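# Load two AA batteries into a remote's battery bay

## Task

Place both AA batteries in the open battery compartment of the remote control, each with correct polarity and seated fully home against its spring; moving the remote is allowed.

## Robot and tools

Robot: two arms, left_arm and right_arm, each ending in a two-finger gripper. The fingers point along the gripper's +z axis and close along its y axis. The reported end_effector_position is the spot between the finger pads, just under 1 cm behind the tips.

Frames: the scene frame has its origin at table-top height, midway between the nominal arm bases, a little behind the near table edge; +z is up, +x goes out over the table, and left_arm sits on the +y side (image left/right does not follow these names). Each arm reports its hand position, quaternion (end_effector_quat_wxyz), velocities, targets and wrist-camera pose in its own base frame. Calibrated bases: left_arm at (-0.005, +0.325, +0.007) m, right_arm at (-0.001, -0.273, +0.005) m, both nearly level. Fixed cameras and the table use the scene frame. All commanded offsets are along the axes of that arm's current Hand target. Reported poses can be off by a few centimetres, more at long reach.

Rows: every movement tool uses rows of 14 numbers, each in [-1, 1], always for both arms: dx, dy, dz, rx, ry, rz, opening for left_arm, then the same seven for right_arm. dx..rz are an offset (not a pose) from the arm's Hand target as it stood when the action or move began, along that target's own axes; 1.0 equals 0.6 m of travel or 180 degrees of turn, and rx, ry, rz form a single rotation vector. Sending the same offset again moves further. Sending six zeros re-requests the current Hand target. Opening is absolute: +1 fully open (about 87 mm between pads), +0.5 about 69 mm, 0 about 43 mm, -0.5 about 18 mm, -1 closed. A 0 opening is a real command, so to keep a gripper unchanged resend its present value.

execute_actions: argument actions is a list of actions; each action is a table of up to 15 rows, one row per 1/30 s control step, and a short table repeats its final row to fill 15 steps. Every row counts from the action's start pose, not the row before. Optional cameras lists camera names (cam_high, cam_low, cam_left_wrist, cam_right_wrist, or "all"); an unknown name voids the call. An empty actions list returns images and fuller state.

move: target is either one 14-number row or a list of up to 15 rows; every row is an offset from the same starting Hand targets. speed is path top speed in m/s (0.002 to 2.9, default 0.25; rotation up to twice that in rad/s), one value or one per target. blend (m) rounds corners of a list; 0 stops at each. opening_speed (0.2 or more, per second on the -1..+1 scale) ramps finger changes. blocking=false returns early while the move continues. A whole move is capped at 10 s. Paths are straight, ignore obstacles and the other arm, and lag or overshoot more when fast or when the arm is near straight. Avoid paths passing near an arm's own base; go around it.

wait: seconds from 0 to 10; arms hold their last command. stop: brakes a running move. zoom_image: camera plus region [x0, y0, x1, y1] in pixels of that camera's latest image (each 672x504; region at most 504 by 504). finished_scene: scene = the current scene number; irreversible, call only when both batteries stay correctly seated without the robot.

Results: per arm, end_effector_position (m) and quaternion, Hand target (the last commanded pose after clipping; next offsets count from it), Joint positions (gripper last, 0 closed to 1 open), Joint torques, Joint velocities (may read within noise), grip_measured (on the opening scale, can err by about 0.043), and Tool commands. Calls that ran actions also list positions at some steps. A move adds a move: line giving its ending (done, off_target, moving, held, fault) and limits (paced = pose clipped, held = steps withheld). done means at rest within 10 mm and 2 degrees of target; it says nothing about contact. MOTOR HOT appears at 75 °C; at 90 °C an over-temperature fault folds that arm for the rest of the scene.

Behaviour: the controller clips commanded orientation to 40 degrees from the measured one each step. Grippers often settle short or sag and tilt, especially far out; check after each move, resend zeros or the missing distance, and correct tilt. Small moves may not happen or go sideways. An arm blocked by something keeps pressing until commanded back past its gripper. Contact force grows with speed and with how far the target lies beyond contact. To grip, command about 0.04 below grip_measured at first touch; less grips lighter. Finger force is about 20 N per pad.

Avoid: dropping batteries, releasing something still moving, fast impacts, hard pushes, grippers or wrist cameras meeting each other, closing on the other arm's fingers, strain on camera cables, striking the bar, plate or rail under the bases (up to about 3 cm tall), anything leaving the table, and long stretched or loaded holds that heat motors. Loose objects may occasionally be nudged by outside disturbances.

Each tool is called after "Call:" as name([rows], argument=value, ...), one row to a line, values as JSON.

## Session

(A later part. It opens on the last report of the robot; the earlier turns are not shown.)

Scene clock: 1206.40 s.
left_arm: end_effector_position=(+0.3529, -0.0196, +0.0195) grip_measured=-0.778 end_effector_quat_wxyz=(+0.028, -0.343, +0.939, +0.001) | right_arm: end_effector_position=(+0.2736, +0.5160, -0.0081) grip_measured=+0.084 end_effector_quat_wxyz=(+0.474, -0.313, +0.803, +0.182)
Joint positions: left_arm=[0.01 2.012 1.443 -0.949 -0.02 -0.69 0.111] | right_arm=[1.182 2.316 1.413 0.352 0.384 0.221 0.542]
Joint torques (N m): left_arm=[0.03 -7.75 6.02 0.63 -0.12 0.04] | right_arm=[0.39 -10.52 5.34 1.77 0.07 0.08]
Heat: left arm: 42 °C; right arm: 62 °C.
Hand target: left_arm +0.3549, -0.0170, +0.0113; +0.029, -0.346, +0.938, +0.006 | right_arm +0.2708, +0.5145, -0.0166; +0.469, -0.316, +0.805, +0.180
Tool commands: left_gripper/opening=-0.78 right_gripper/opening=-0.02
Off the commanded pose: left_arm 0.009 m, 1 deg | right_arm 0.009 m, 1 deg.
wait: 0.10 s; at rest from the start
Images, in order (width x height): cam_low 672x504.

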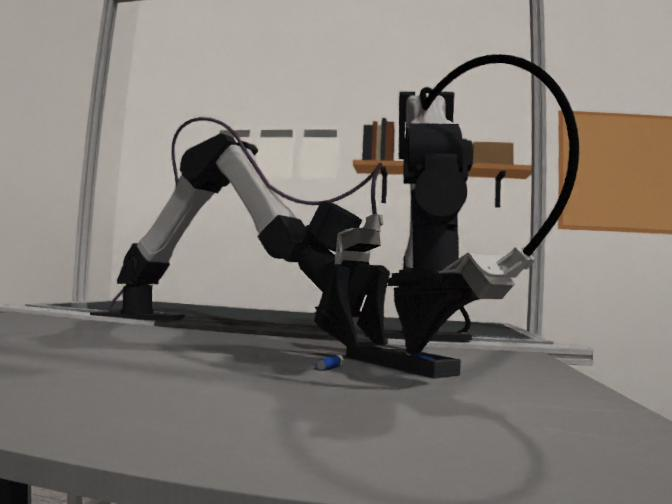

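Call:
wait(seconds=0.1, cameras=["cam_right_wrist", "cam_left_wrist"])

Call:
zoom_image(camera="cam_right_wrist", region=[270, 0, 350, 60])

Call:
zoom_image(camera="cam_left_wrist", region=[230, 190, 320, 260])

Scene clock: 1240.17 s.
left_arm: end_effector_position=(+0.3529, -0.0196, +0.0195) grip_measured=-0.778 end_effector_quat_wxyz=(+0.028, -0.343, +0.939, +0.001) | right_arm: end_effector_position=(+0.2736, +0.5160, -0.0081) grip_measured=+0.084 end_effector_quat_wxyz=(+0.474, -0.313, +0.803, +0.182)
Joint positions: left_arm=[0.01 2.012 1.443 -0.949 -0.02 -0.69 0.111] | right_arm=[1.182 2.316 1.413 0.352 0.384 0.221 0.542]
Joint torques (N m): left_arm=[0.1 -7.73 6.02 0.63 -0.12 0.03] | right_arm=[0.42 -10.54 5.33 1.77 0.08 0.07]
Heat: left arm: 43 °C; right arm: 62 °C.
Hand target: left_arm +0.3549, -0.0170, +0.0113; +0.029, -0.346, +0.938, +0.006 | right_arm +0.2708, +0.5145, -0.0166; +0.469, -0.316, +0.805, +0.180
Tool commands: left_gripper/opening=-0.78 right_gripper/opening=-0.02
Off the commanded pose: left_arm 0.009 m, 1 deg | right_arm 0.009 m, 1 deg.
wait: 0.10 s; at rest from the start
camera_calibration:
cam_left_wrist: T_world_to_cam=[[0.629751, -0.776661, 0.0145345, -0.236548], [-0.540213, -0.42443, 0.726656, 0.190753], [-0.558197, -0.465464, -0.686847, 0.345007], [0, 0, 0, 1]] pos_world=[0.444595, 0.0578325, 0.101793]
cam_right_wrist: T_world_to_cam=[[0.672514, -0.740049, -0.0072623, 0.198937], [-0.726843, -0.658601, -0.194792, 0.559124], [0.139373, 0.136279, -0.980818, 0.029326], [0, 0, 0, 1]] pos_world=[0.26852, 0.511467, 0.139121]
Images, in order (width x height): cam_left_wrist 672x504, cam_right_wrist 672x504.

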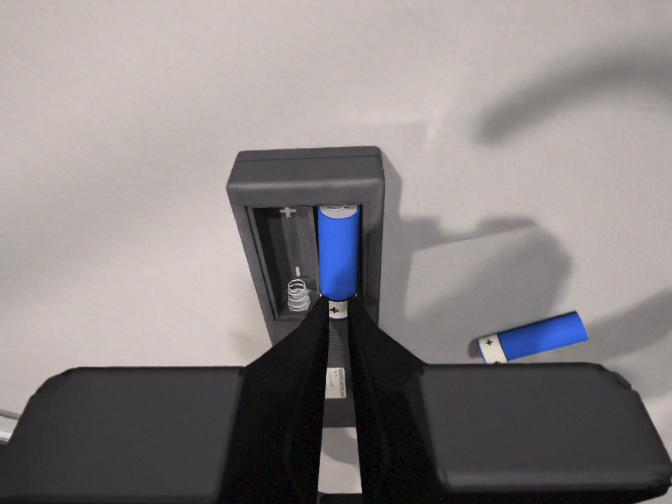

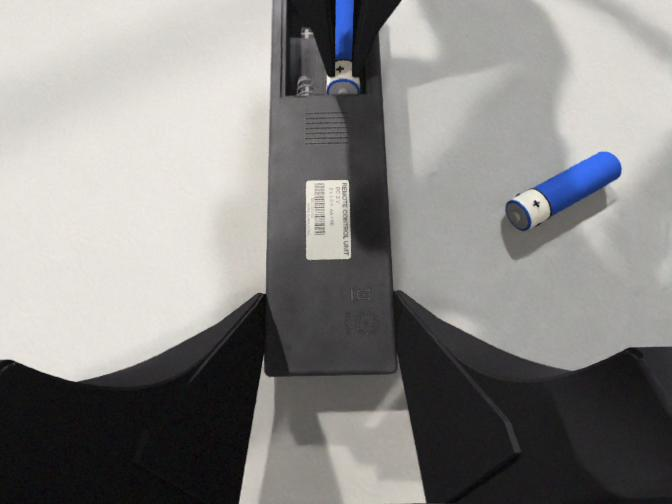

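Scaled by 6.300 from the camera's 672x504 image, which has a finer 960x720 frame.

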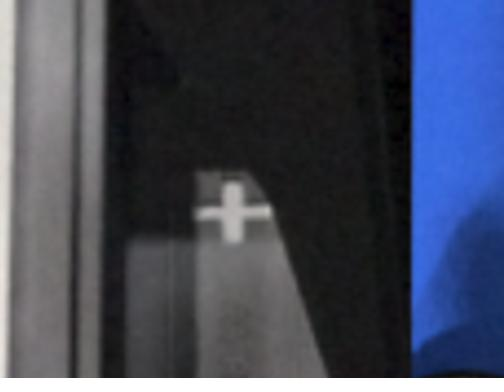

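Scaled by 5.600 from the camera's 672x504 image, which has a finer 960x720 frame.

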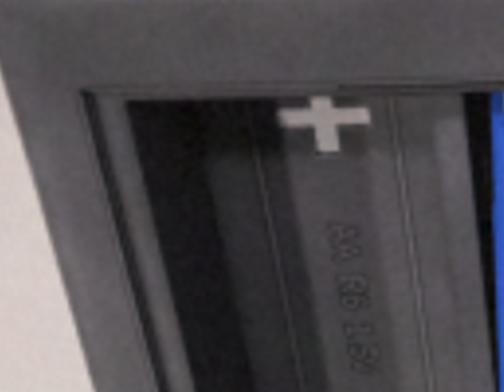

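Call:
move([
  [0,0,-0.04,0,0,0,-0.5,0,0,0,0,0,0,-0.02],
  [-0.08,0.08,-0.2,0,0,0,-0.5,0,0,0,0,0,0,-0.02],
], speed=0.2, opening_speed=0.8, cameras=["cam_right_wrist","cam_left_wrist","cam_low"])

Call:
zoom_image(camera="cam_right_wrist", region=[260, 0, 400, 105])

Call:
zoom_image(camera="cam_left_wrist", region=[220, 100, 440, 300])

Call:
zoom_image(camera="cam_low", region=[390, 330, 470, 385])

Scene clock: 1249.47 s.
left_arm: end_effector_position=(+0.3529, +0.0443, +0.1228) grip_measured=-0.500 end_effector_quat_wxyz=(+0.017, -0.347, +0.938, +0.007) | right_arm: end_effector_position=(+0.2736, +0.5160, -0.0081) grip_measured=+0.084 end_effector_quat_wxyz=(+0.474, -0.313, +0.803, +0.182)
Joint positions: left_arm=[0.175 2.009 1.853 -1.384 -0.02 -0.535 0.25] | right_arm=[1.182 2.316 1.413 0.352 0.384 0.221 0.542]
Joint torques (N m): left_arm=[0.2 -10.61 9.03 0.24 -0.02 0.15] | right_arm=[0.36 -10.52 5.41 1.76 0.08 0.06]
Heat: left arm: 43 °C; right arm: 63 °C.
Hand target: left_arm +0.3541, +0.0467, +0.1336; +0.029, -0.346, +0.938, +0.006 | right_arm +0.2708, +0.5146, -0.0166; +0.469, -0.316, +0.805, +0.180
Off the commanded pose: left_arm 0.011 m, 1 deg | right_arm 0.009 m, 1 deg.
move: off_target (left_arm)
camera_calibration:
cam_left_wrist: T_world_to_cam=[[0.637927, -0.770081, -0.00497467, -0.189208], [-0.516913, -0.432976, 0.738466, 0.133552], [-0.570833, -0.468516, -0.674272, 0.448887], [0, 0, 0, 1]] pos_world=[0.445976, 0.12243, 0.203107]
cam_right_wrist: T_world_to_cam=[[0.672514, -0.740049, -0.0072623, 0.198937], [-0.726843, -0.658601, -0.194792, 0.559124], [0.139373, 0.136279, -0.980818, 0.029326], [0, 0, 0, 1]] pos_world=[0.26852, 0.511467, 0.139121]
Images, in order (width x height): cam_low 672x504, cam_left_wrist 672x504, cam_right_wrist 672x504.

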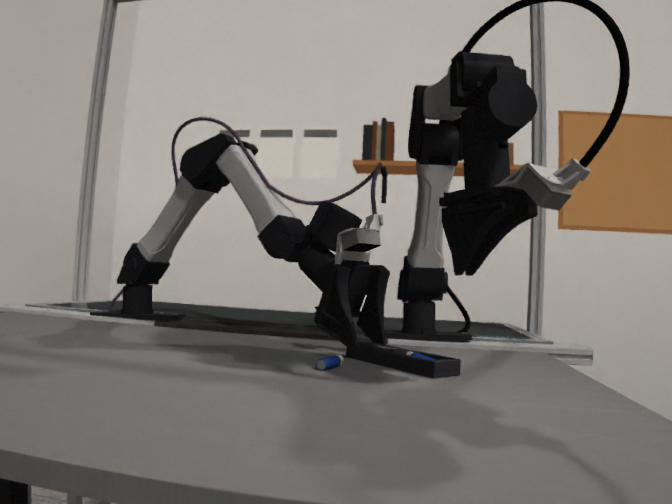

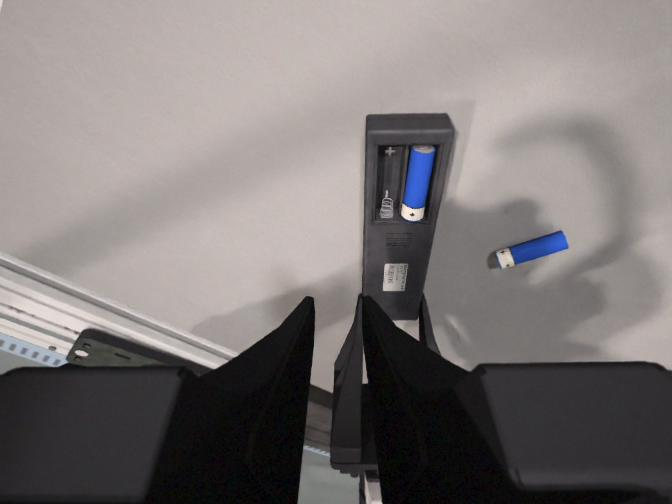

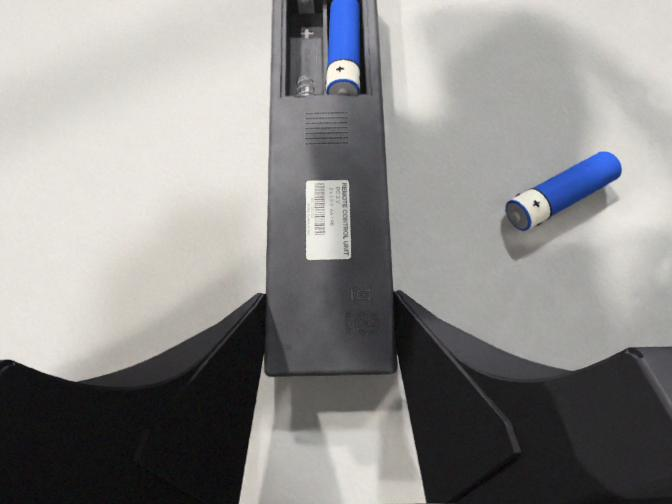

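Scaled by 3.600 from the camera's 672x504 image, which has a finer 960x720 frame.

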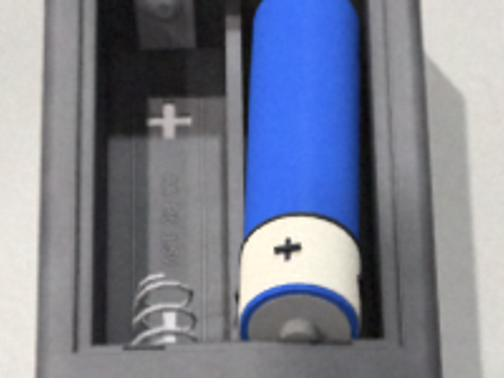

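Scaled by 2.291 from the camera's 672x504 image, which has a finer 960x720 frame.

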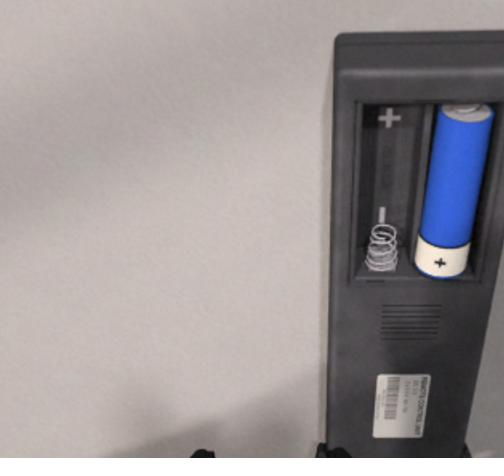

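Scaled by 6.300 from the camera's 672x504 image, which has a finer 960x720 frame.

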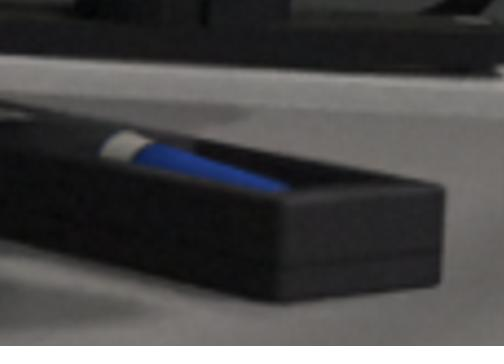

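Call:
zoom_image(camera="cam_right_wrist", region=[280, 0, 330, 40])

Call:
zoom_image(camera="cam_right_wrist", region=[320, 60, 370, 100])

Call:
zoom_image(camera="cam_left_wrist", region=[365, 135, 455, 230])

Scaled by 10.080 from the camera's 672x504 image, which has a finer 960x720 frame.

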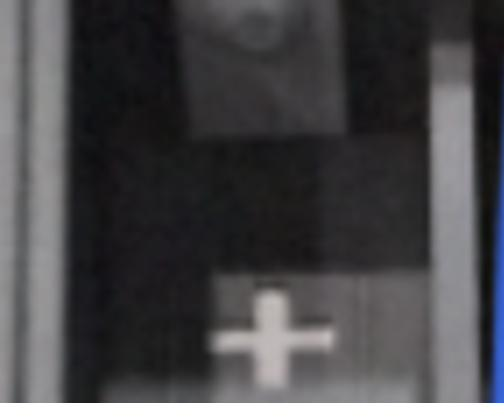

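Scaled by 10.080 from the camera's 672x504 image, which has a finer 960x720 frame.

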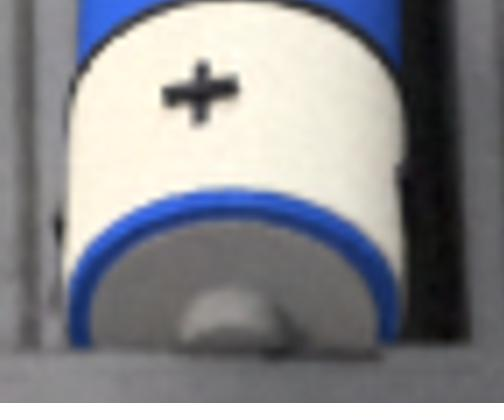

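Scaled by 5.305 from the camera's 672x504 image, which has a finer 960x720 frame.

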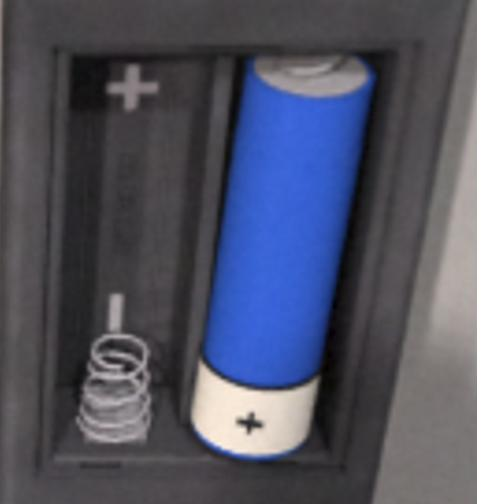

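Call:
move([
  [0.0740,-0.0833,0.1192,0,0,0,-0.67,0,0,0,0,0,0,-0.02],
  [0.0777,-0.0828,0.1790,0,0,0,-0.67,0,0,0,0,0,0,-0.02],
], speed=[0.2,0.1], blend=[0.02,0], cameras=["cam_right_wrist","cam_left_wrist"])

Call:
zoom_image(camera="cam_right_wrist", region=[310, 50, 390, 110])

Call:
zoom_image(camera="cam_left_wrist", region=[280, 180, 400, 340])

Scene clock: 1338.23 s.
left_arm: end_effector_position=(+0.3525, -0.0202, +0.0300) grip_measured=-0.670 end_effector_quat_wxyz=(+0.024, -0.341, +0.940, +0.002) | right_arm: end_effector_position=(+0.2736, +0.5160, -0.0081) grip_measured=+0.084 end_effector_quat_wxyz=(+0.474, -0.313, +0.803, +0.182)
Joint positions: left_arm=[0.008 2.007 1.479 -0.999 -0.02 -0.688 0.165] | right_arm=[1.182 2.316 1.413 0.352 0.384 0.221 0.542]
Joint torques (N m): left_arm=[0.03 -8.2 6.28 0.61 -0.12 -0.02] | right_arm=[0.39 -10.55 5.42 1.76 0.08 0.08]
Heat: left arm: 47 °C; right arm: 64 °C.
Hand target: left_arm +0.3564, -0.0179, +0.0241; +0.029, -0.346, +0.938, +0.006 | right_arm +0.2708, +0.5146, -0.0166; +0.469, -0.316, +0.805, +0.180
Off the commanded pose: left_arm 0.007 m, 1 deg | right_arm 0.009 m, 1 deg.
move: done; blend cut to 0.018 m at target 1
camera_calibration:
cam_left_wrist: T_world_to_cam=[[0.626906, -0.779044, 0.00893974, -0.235791], [-0.535344, -0.422405, 0.731424, 0.180874], [-0.566035, -0.46332, -0.681864, 0.354451], [0, 0, 0, 1]] pos_world=[0.445281, 0.0569352, 0.1115]
cam_right_wrist: T_world_to_cam=[[0.672514, -0.740049, -0.0072623, 0.198937], [-0.726843, -0.658601, -0.194792, 0.559124], [0.139373, 0.136279, -0.980818, 0.029326], [0, 0, 0, 1]] pos_world=[0.26852, 0.511467, 0.139121]
Images, in order (width x height): cam_left_wrist 672x504, cam_right_wrist 672x504.

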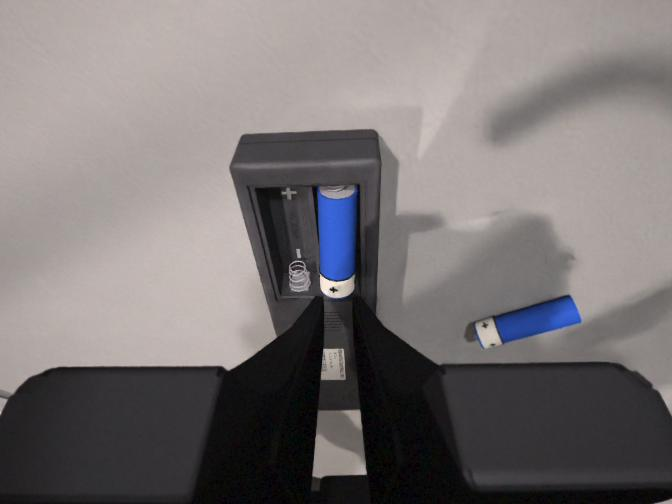

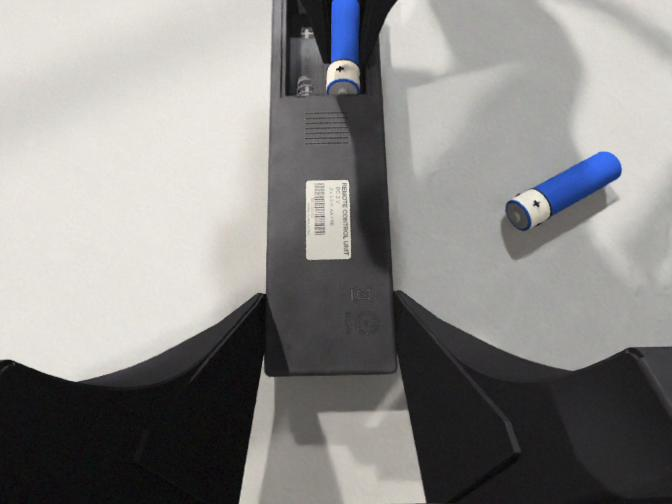

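Scaled by 6.300 from the camera's 672x504 image, which has a finer 960x720 frame.

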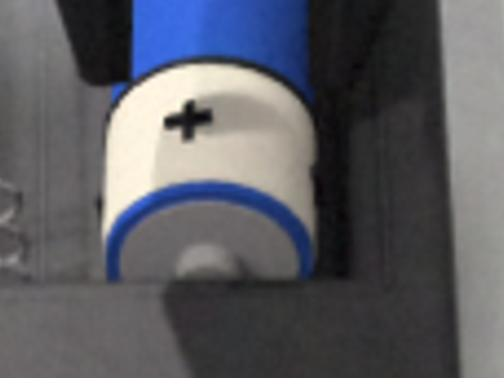

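Scaled by 3.150 from the camera's 672x504 image, which has a finer 960x720 frame.

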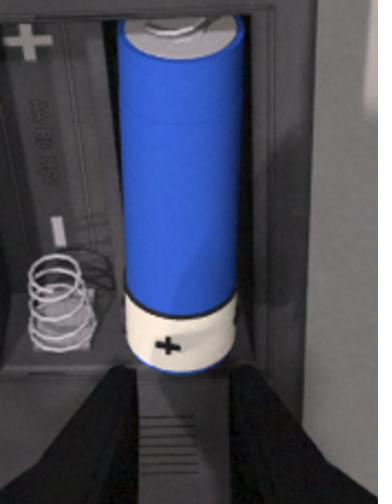

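Call:
move(target=[0.0018,0.0017,0.03,0,0,0,-0.67,0,0,0,0,0,0,-0.02], speed=0.05, cameras=["cam_right_wrist","cam_left_wrist"])

Call:
zoom_image(camera="cam_right_wrist", region=[310, 50, 390, 110])

Call:
zoom_image(camera="cam_left_wrist", region=[280, 180, 400, 340])

Scene clock: 1346.43 s.
left_arm: end_effector_position=(+0.3509, -0.0202, +0.0180) grip_measured=-0.670 end_effector_quat_wxyz=(+0.024, -0.341, +0.940, +0.002) | right_arm: end_effector_position=(+0.2736, +0.5160, -0.0081) grip_measured=+0.084 end_effector_quat_wxyz=(+0.474, -0.313, +0.803, +0.182)
Joint positions: left_arm=[0.008 2.017 1.443 -0.954 -0.02 -0.689 0.165] | right_arm=[1.182 2.316 1.413 0.352 0.384 0.221 0.542]
Joint torques (N m): left_arm=[0.2 -7.47 5.27 0.83 -0.12 0] | right_arm=[0.43 -10.55 5.39 1.77 0.08 0.08]
Heat: left arm: 47 °C; right arm: 64 °C.
Hand target: left_arm +0.3559, -0.0172, +0.0060; +0.030, -0.346, +0.938, +0.006 | right_arm +0.2708, +0.5146, -0.0166; +0.469, -0.316, +0.805, +0.180
Off the commanded pose: left_arm 0.013 m, 1 deg | right_arm 0.009 m, 1 deg.
move: off_target (left_arm)
camera_calibration:
cam_left_wrist: T_world_to_cam=[[0.627517, -0.778562, 0.00802644, -0.23495], [-0.53398, -0.422836, 0.732171, 0.188265], [-0.566647, -0.463736, -0.681073, 0.345568], [0, 0, 0, 1]] pos_world=[0.44378, 0.0569347, 0.0994007]
cam_right_wrist: T_world_to_cam=[[0.672514, -0.740049, -0.0072623, 0.198937], [-0.726843, -0.658601, -0.194792, 0.559124], [0.139373, 0.136279, -0.980818, 0.029326], [0, 0, 0, 1]] pos_world=[0.26852, 0.511467, 0.139121]
Images, in order (width x height): cam_left_wrist 672x504, cam_right_wrist 672x504.

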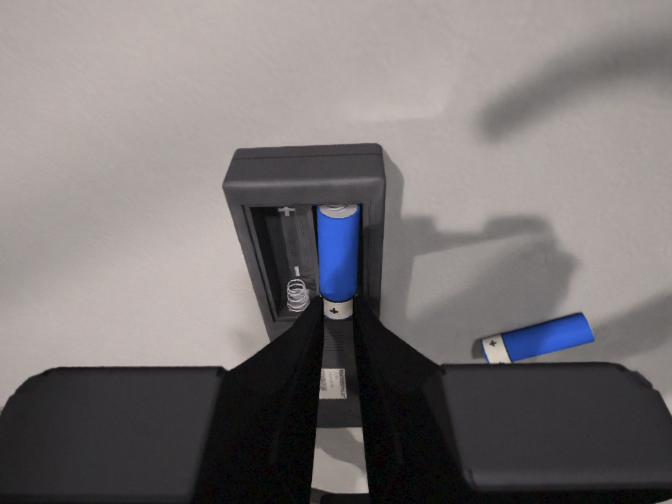

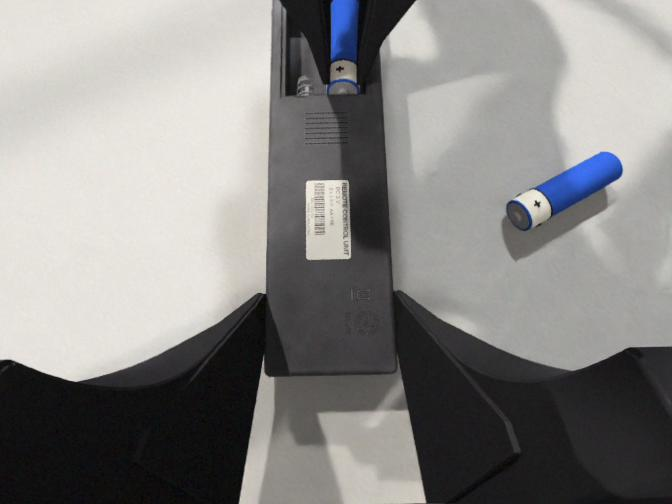

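Scaled by 6.300 from the camera's 672x504 image, which has a finer 960x720 frame.

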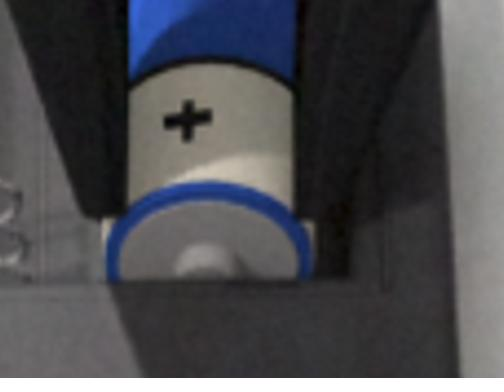

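Scaled by 3.150 from the camera's 672x504 image, which has a finer 960x720 frame.

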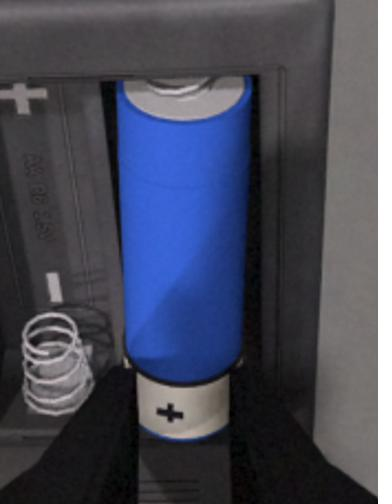

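Call:
move([
  [0,0,0.033,0,0,0,-0.67,0,0,0,0,0,0,-0.02],
  [0,0,0.033,0,0,0,-0.95,0,0,0,0,0,0,-0.02],
  [-0.06,0,0.04,0,0,0,-0.95,0,0,0,0,0,0,-0.02],
], speed=0.08, opening_speed=0.8, cameras=["cam_right_wrist","cam_low","cam_high"])

Call:
zoom_image(camera="cam_right_wrist", region=[290, 210, 410, 300])

Call:
zoom_image(camera="cam_low", region=[380, 320, 480, 395])

Scene clock: 1392.20 s.
left_arm: end_effector_position=(+0.3572, -0.0159, +0.0158) grip_measured=-0.948 end_effector_quat_wxyz=(-0.014, -0.341, +0.940, -0.021) | right_arm: end_effector_position=(+0.2736, +0.5160, -0.0081) grip_measured=+0.084 end_effector_quat_wxyz=(+0.474, -0.313, +0.803, +0.182)
Joint positions: left_arm=[0.05 2.098 1.543 -1.029 0.049 -0.646 0.026] | right_arm=[1.182 2.316 1.413 0.352 0.384 0.221 0.542]
Joint torques (N m): left_arm=[1.72 -4.75 6.57 1.54 -0.75 0.14] | right_arm=[0.43 -10.54 5.38 1.79 0.07 0.08]
Heat: left arm: 44 °C; right arm: 64 °C.
Hand target: left_arm +0.3844, +0.0070, -0.0159; +0.029, -0.346, +0.938, +0.006 | right_arm +0.2708, +0.5145, -0.0166; +0.469, -0.316, +0.805, +0.180
Off the commanded pose: left_arm 0.048 m, 6 deg | right_arm 0.009 m, 1 deg.
move: off_target (left_arm); target 2's new opening was sent with left_arm's hand 0.030 m and 1 deg from that target
camera_calibration:
cam_right_wrist: T_world_to_cam=[[0.67268, -0.739901, -0.00693008, 0.198772], [-0.726652, -0.658809, -0.194801, 0.55918], [0.139568, 0.136075, -0.980818, 0.029378], [0, 0, 0, 1]] pos_world=[0.268519, 0.511467, 0.139121]
Images, in order (width x height): cam_high 672x504, cam_low 672x504, cam_right_wrist 672x504.

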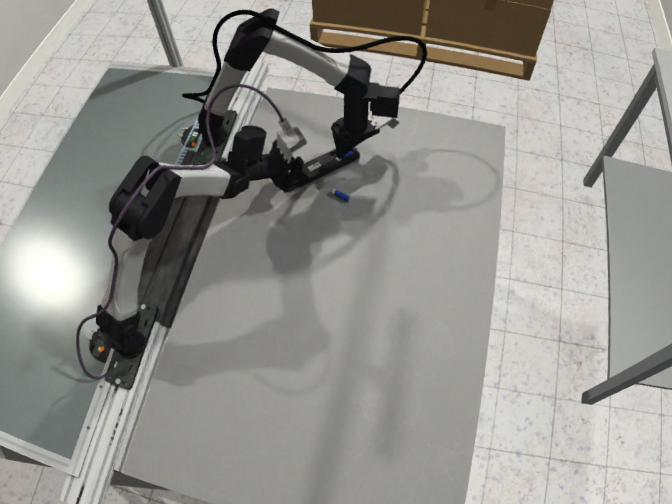

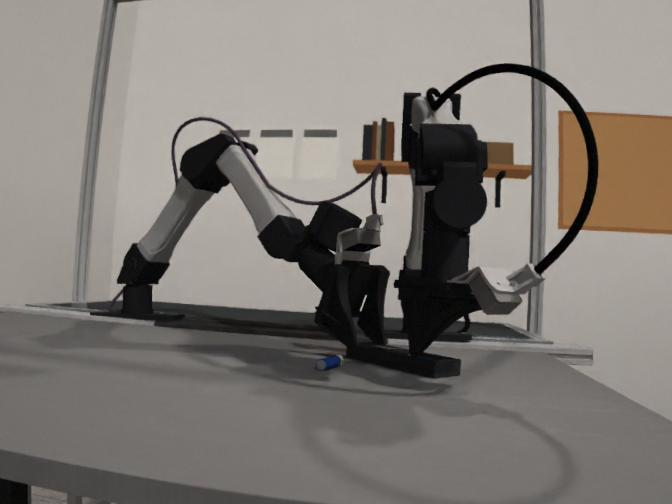

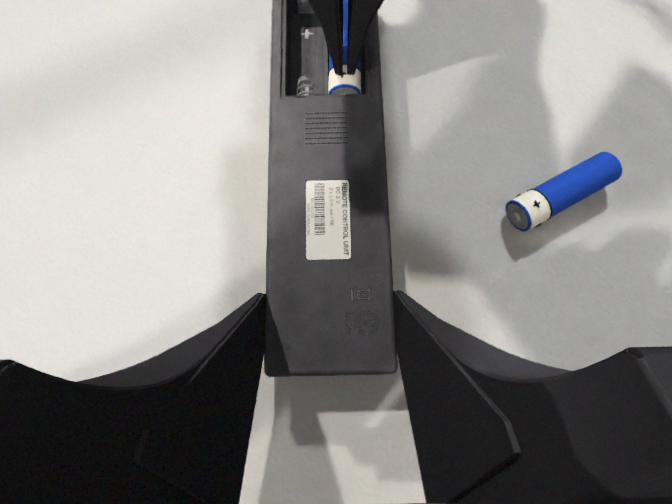

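Scaled by 4.200 from the camera's 672x504 image, which has a finer 960x720 frame.

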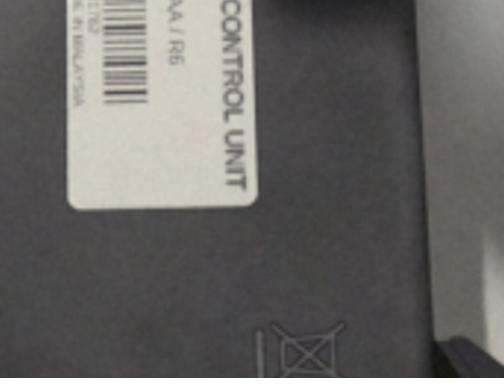

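Scaled by 5.040 from the camera's 672x504 image, which has a finer 960x720 frame.

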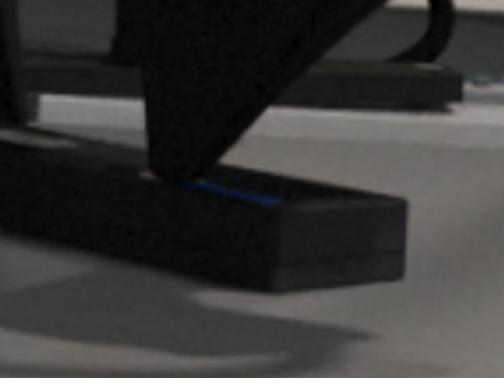

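Call:
zoom_image(camera="cam_right_wrist", region=[300, 50, 390, 118])

Call:
zoom_image(camera="cam_low", region=[400, 345, 445, 380])

Scaled by 5.600 from the camera's 672x504 image, which has a finer 960x720 frame.

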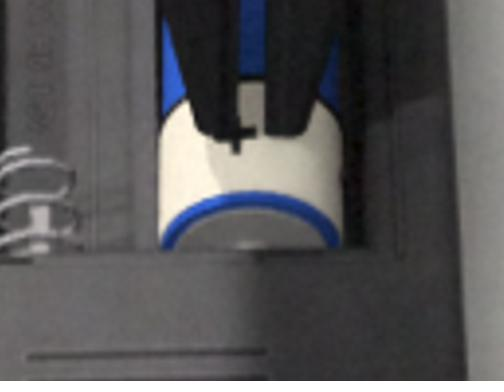

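Scaled by 11.200 from the camera's 672x504 image, which has a finer 960x720 frame.

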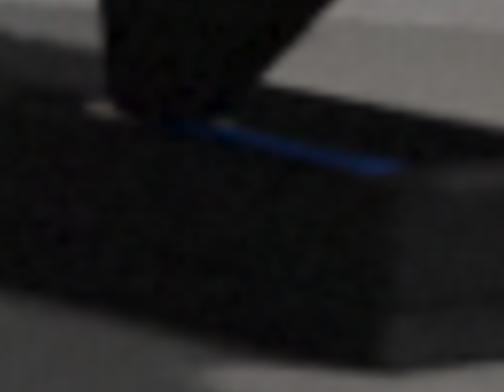

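Call:
move([
  [0.045,0.0,-0.06,0,0,0,-0.9,0,0,0,0,0,0,-0.02],
  [0.045,0,-0.15,0,0,0,-1,0,0,0,0,0,0,-0.02],
], speed=0.12, opening_speed=0.8, cameras=["cam_right_wrist","cam_left_wrist","cam_low"])

Call:
zoom_image(camera="cam_right_wrist", region=[260, 0, 400, 118])

Call:
zoom_image(camera="cam_low", region=[400, 340, 460, 385])

Scene clock: 1430.77 s.
left_arm: end_effector_position=(+0.3546, -0.0154, +0.0568) grip_measured=-1.000 end_effector_quat_wxyz=(+0.008, -0.343, +0.939, +0.005) | right_arm: end_effector_position=(+0.2736, +0.5160, -0.0081) grip_measured=+0.084 end_effector_quat_wxyz=(+0.474, -0.313, +0.803, +0.182)
Joint positions: left_arm=[0.022 2.023 1.607 -1.144 -0.015 -0.677 0] | right_arm=[1.182 2.316 1.413 0.352 0.384 0.221 0.542]
Joint torques (N m): left_arm=[-0.29 -11.86 8.77 0.19 -0.16 -0.01] | right_arm=[0.46 -10.59 5.34 1.76 0.07 0.07]
Heat: left arm: 42 °C; right arm: 65 °C.
Hand target: left_arm +0.3594, -0.0135, +0.0725; +0.030, -0.346, +0.938, +0.006 | right_arm +0.2708, +0.5145, -0.0166; +0.469, -0.316, +0.805, +0.180
Off the commanded pose: left_arm 0.016 m, 2 deg | right_arm 0.009 m, 1 deg.
move: off_target (left_arm); target 2's new opening was sent with left_arm's hand 0.016 m and 2 deg from that target
camera_calibration:
cam_left_wrist: T_world_to_cam=[[0.630079, -0.776495, -0.00744947, -0.233835], [-0.509594, -0.420705, 0.750547, 0.154205], [-0.58593, -0.469108, -0.660775, 0.381838], [0, 0, 0, 1]] pos_world=[0.449646, 0.0624261, 0.134829]
cam_right_wrist: T_world_to_cam=[[0.67268, -0.739901, -0.00693008, 0.198772], [-0.726652, -0.658809, -0.194801, 0.55918], [0.139568, 0.136075, -0.980818, 0.029378], [0, 0, 0, 1]] pos_world=[0.268519, 0.511467, 0.139121]
Images, in order (width x height): cam_low 672x504, cam_left_wrist 672x504, cam_right_wrist 672x504.

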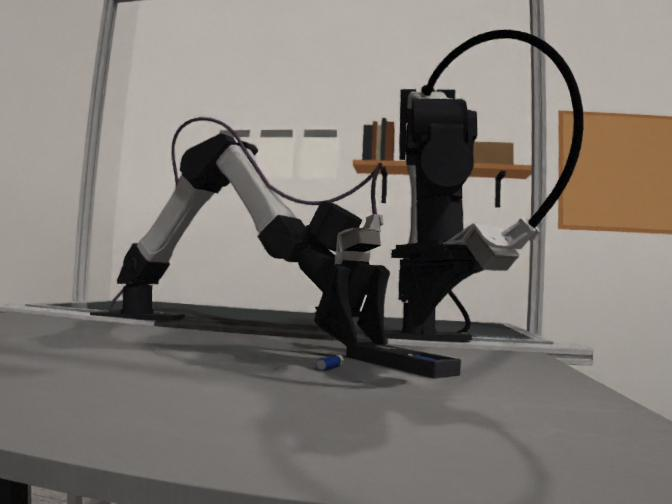

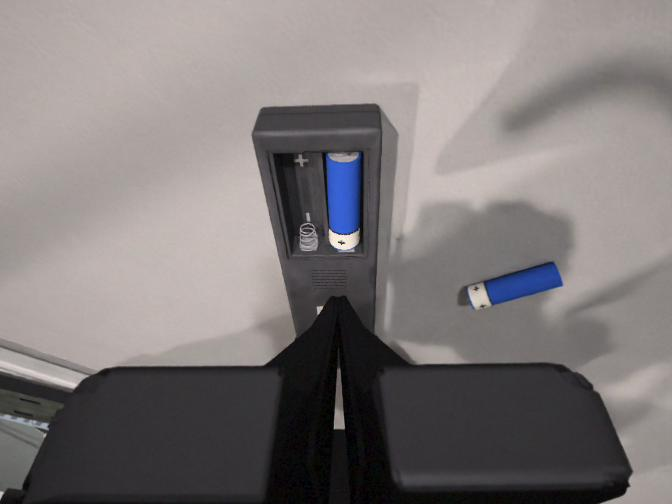

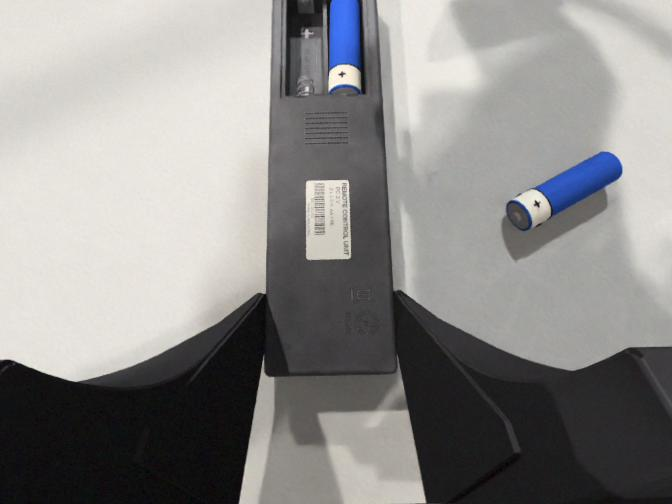

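Scaled by 3.600 from the camera's 672x504 image, which has a finer 960x720 frame.

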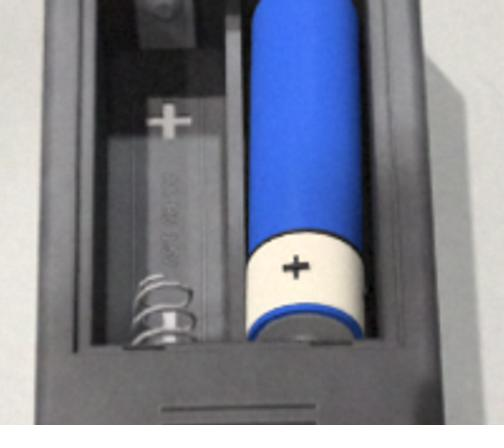

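Scaled by 8.400 from the camera's 672x504 image, which has a finer 960x720 frame.

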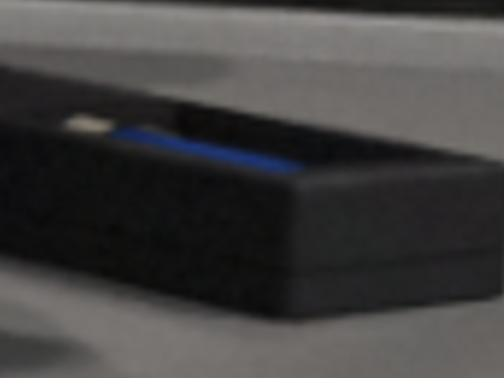

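Call:
zoom_image(camera="cam_left_wrist", region=[250, 130, 390, 260])

Scaled by 3.600 from the camera's 672x504 image, which has a finer 960x720 frame.

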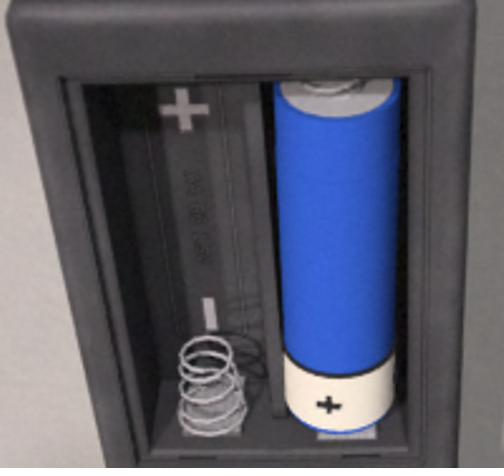

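Call:
move([
  [0.014,-0.0017,0.075,0,0,0,-1,0,0,0,0,0,0,-0.02],
  [0.014,-0.0017,0.1368,0,0,0,-1,0,0,0,0,0,0,-0.02],
], speed=[0.1,0.05], blend=[0.01,0], cameras=["cam_right_wrist","cam_low"])

Call:
zoom_image(camera="cam_right_wrist", region=[260, 0, 400, 118])

Call:
zoom_image(camera="cam_low", region=[400, 340, 460, 385])

Scene clock: 1455.50 s.
left_arm: end_effector_position=(+0.3485, -0.0209, +0.0164) grip_measured=-1.000 end_effector_quat_wxyz=(+0.016, -0.342, +0.940, +0.000) | right_arm: end_effector_position=(+0.2736, +0.5160, -0.0081) grip_measured=+0.084 end_effector_quat_wxyz=(+0.474, -0.313, +0.803, +0.182)
Joint positions: left_arm=[0.011 2.023 1.443 -0.962 -0.01 -0.688 0] | right_arm=[1.182 2.316 1.413 0.352 0.384 0.221 0.542]
Joint torques (N m): left_arm=[-0.03 -5.89 2.82 1.36 -0.22 0.01] | right_arm=[0.4 -10.52 5.31 1.77 0.07 0.08]
Heat: left arm: 47 °C; right arm: 65 °C.
Hand target: left_arm +0.3578, -0.0170, -0.0099; +0.029, -0.346, +0.938, +0.006 | right_arm +0.2708, +0.5146, -0.0166; +0.469, -0.316, +0.805, +0.180
Off the commanded pose: left_arm 0.028 m, 2 deg | right_arm 0.009 m, 1 deg.
move: off_target (left_arm)
camera_calibration:
cam_right_wrist: T_world_to_cam=[[0.67268, -0.739901, -0.00693008, 0.198772], [-0.726652, -0.658809, -0.194801, 0.55918], [0.139568, 0.136075, -0.980818, 0.029378], [0, 0, 0, 1]] pos_world=[0.268519, 0.511467, 0.139121]
Images, in order (width x height): cam_low 672x504, cam_right_wrist 672x504.

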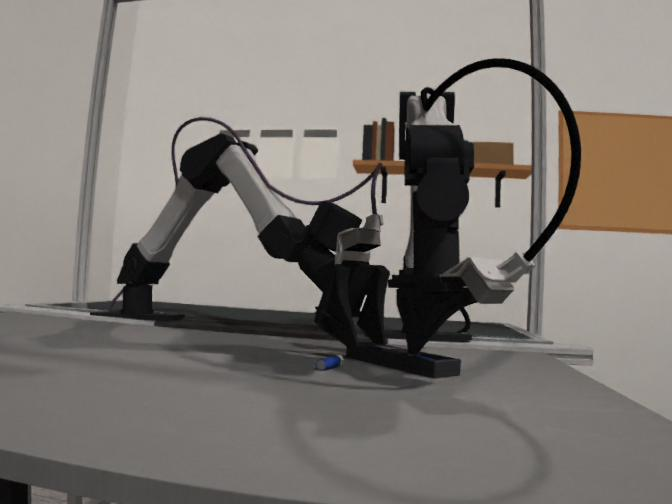

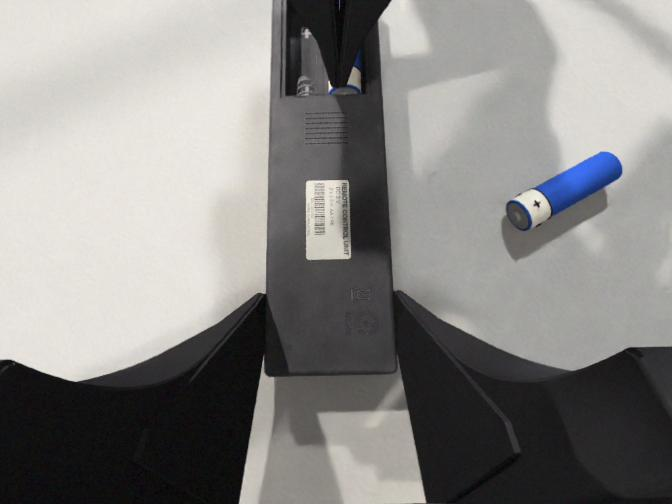

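Scaled by 3.600 from the camera's 672x504 image, which has a finer 960x720 frame.

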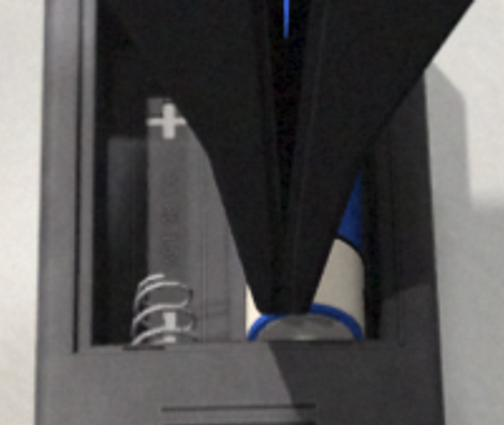

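Scaled by 8.400 from the camera's 672x504 image, which has a finer 960x720 frame.

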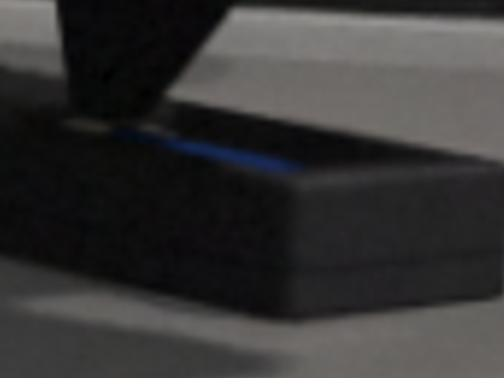

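Call:
zoom_image(camera="cam_right_wrist", region=[320, 70, 370, 105])

Scaled by 10.080 from the camera's 672x504 image, which has a finer 960x720 frame.

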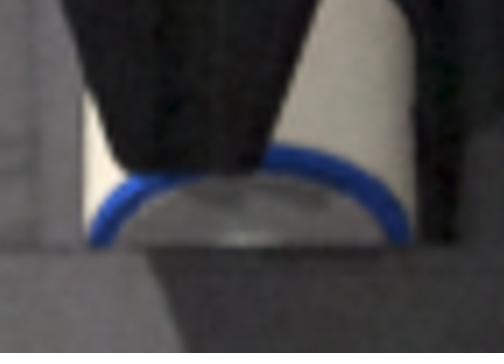

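Call:
move([
  [0.0,0,0.02,0,0,0,-1,0,0,0,0,0,0,-0.02],
  [-0.03,0,0.02,0,0,0,-1,0,0,0,0,0,0,-0.02],
], speed=0.06, cameras=["cam_right_wrist","cam_low"])

Call:
zoom_image(camera="cam_right_wrist", region=[320, 70, 370, 105])

Call:
zoom_image(camera="cam_low", region=[400, 340, 460, 385])

Scene clock: 1484.40 s.
left_arm: end_effector_position=(+0.3500, -0.0188, +0.0160) grip_measured=-1.000 end_effector_quat_wxyz=(+0.003, -0.340, +0.940, -0.013) | right_arm: end_effector_position=(+0.2736, +0.5160, -0.0081) grip_measured=+0.084 end_effector_quat_wxyz=(+0.474, -0.313, +0.803, +0.182)
Joint positions: left_arm=[0.031 2.045 1.469 -0.982 0.023 -0.664 0] | right_arm=[1.182 2.316 1.413 0.352 0.384 0.221 0.542]
Joint torques (N m): left_arm=[0.85 -3.34 5.2 1.6 -0.52 0.05] | right_arm=[0.39 -10.55 5.29 1.77 0.08 0.07]
Heat: left arm: 44 °C; right arm: 65 °C.
Hand target: left_arm +0.3721, -0.0049, -0.0209; +0.029, -0.346, +0.938, +0.006 | right_arm +0.2708, +0.5146, -0.0166; +0.469, -0.316, +0.805, +0.180
Off the commanded pose: left_arm 0.045 m, 4 deg | right_arm 0.009 m, 1 deg.
move: off_target (left_arm)
camera_calibration:
cam_right_wrist: T_world_to_cam=[[0.67268, -0.739901, -0.00693008, 0.198772], [-0.726652, -0.658809, -0.194801, 0.55918], [0.139568, 0.136075, -0.980818, 0.029378], [0, 0, 0, 1]] pos_world=[0.268519, 0.511467, 0.139121]
Images, in order (width x height): cam_low 672x504, cam_right_wrist 672x504.

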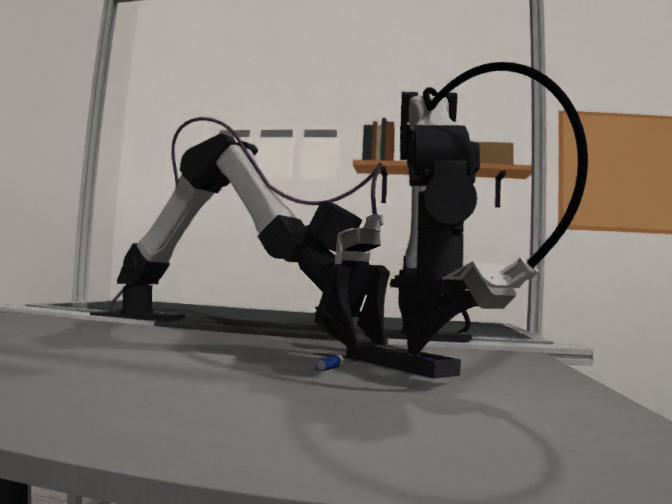

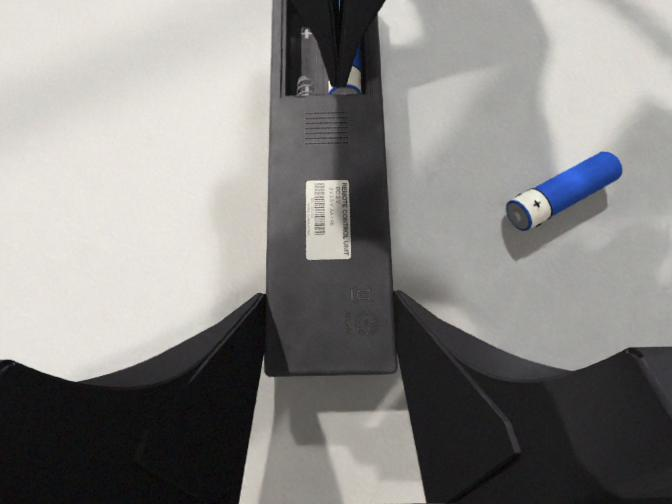

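Scaled by 10.080 from the camera's 672x504 image, which has a finer 960x720 frame.

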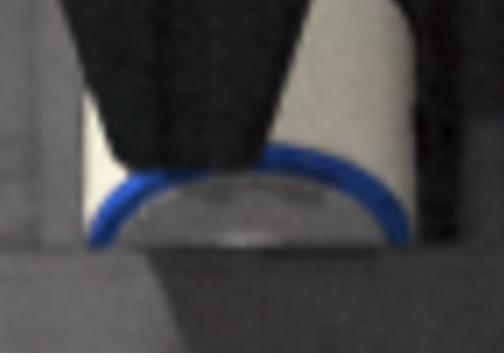

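Scaled by 8.400 from the camera's 672x504 image, which has a finer 960x720 frame.

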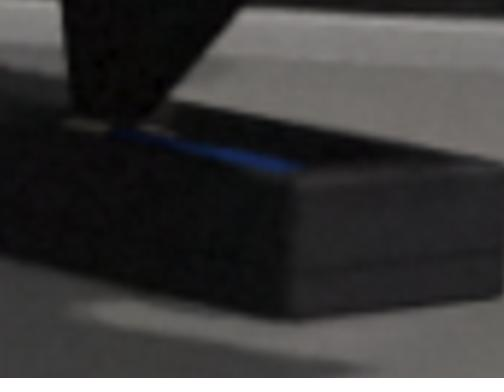

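Call:
zoom_image(camera="cam_right_wrist", region=[270, 0, 350, 60])

Scaled by 6.300 from the camera's 672x504 image, which has a finer 960x720 frame.

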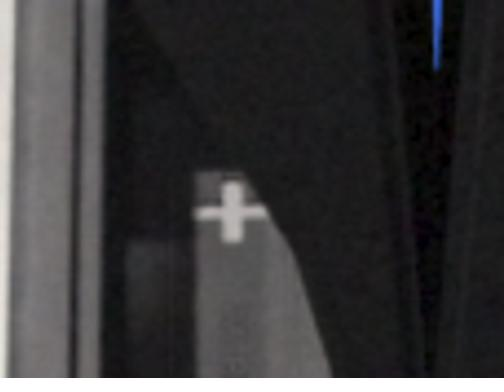

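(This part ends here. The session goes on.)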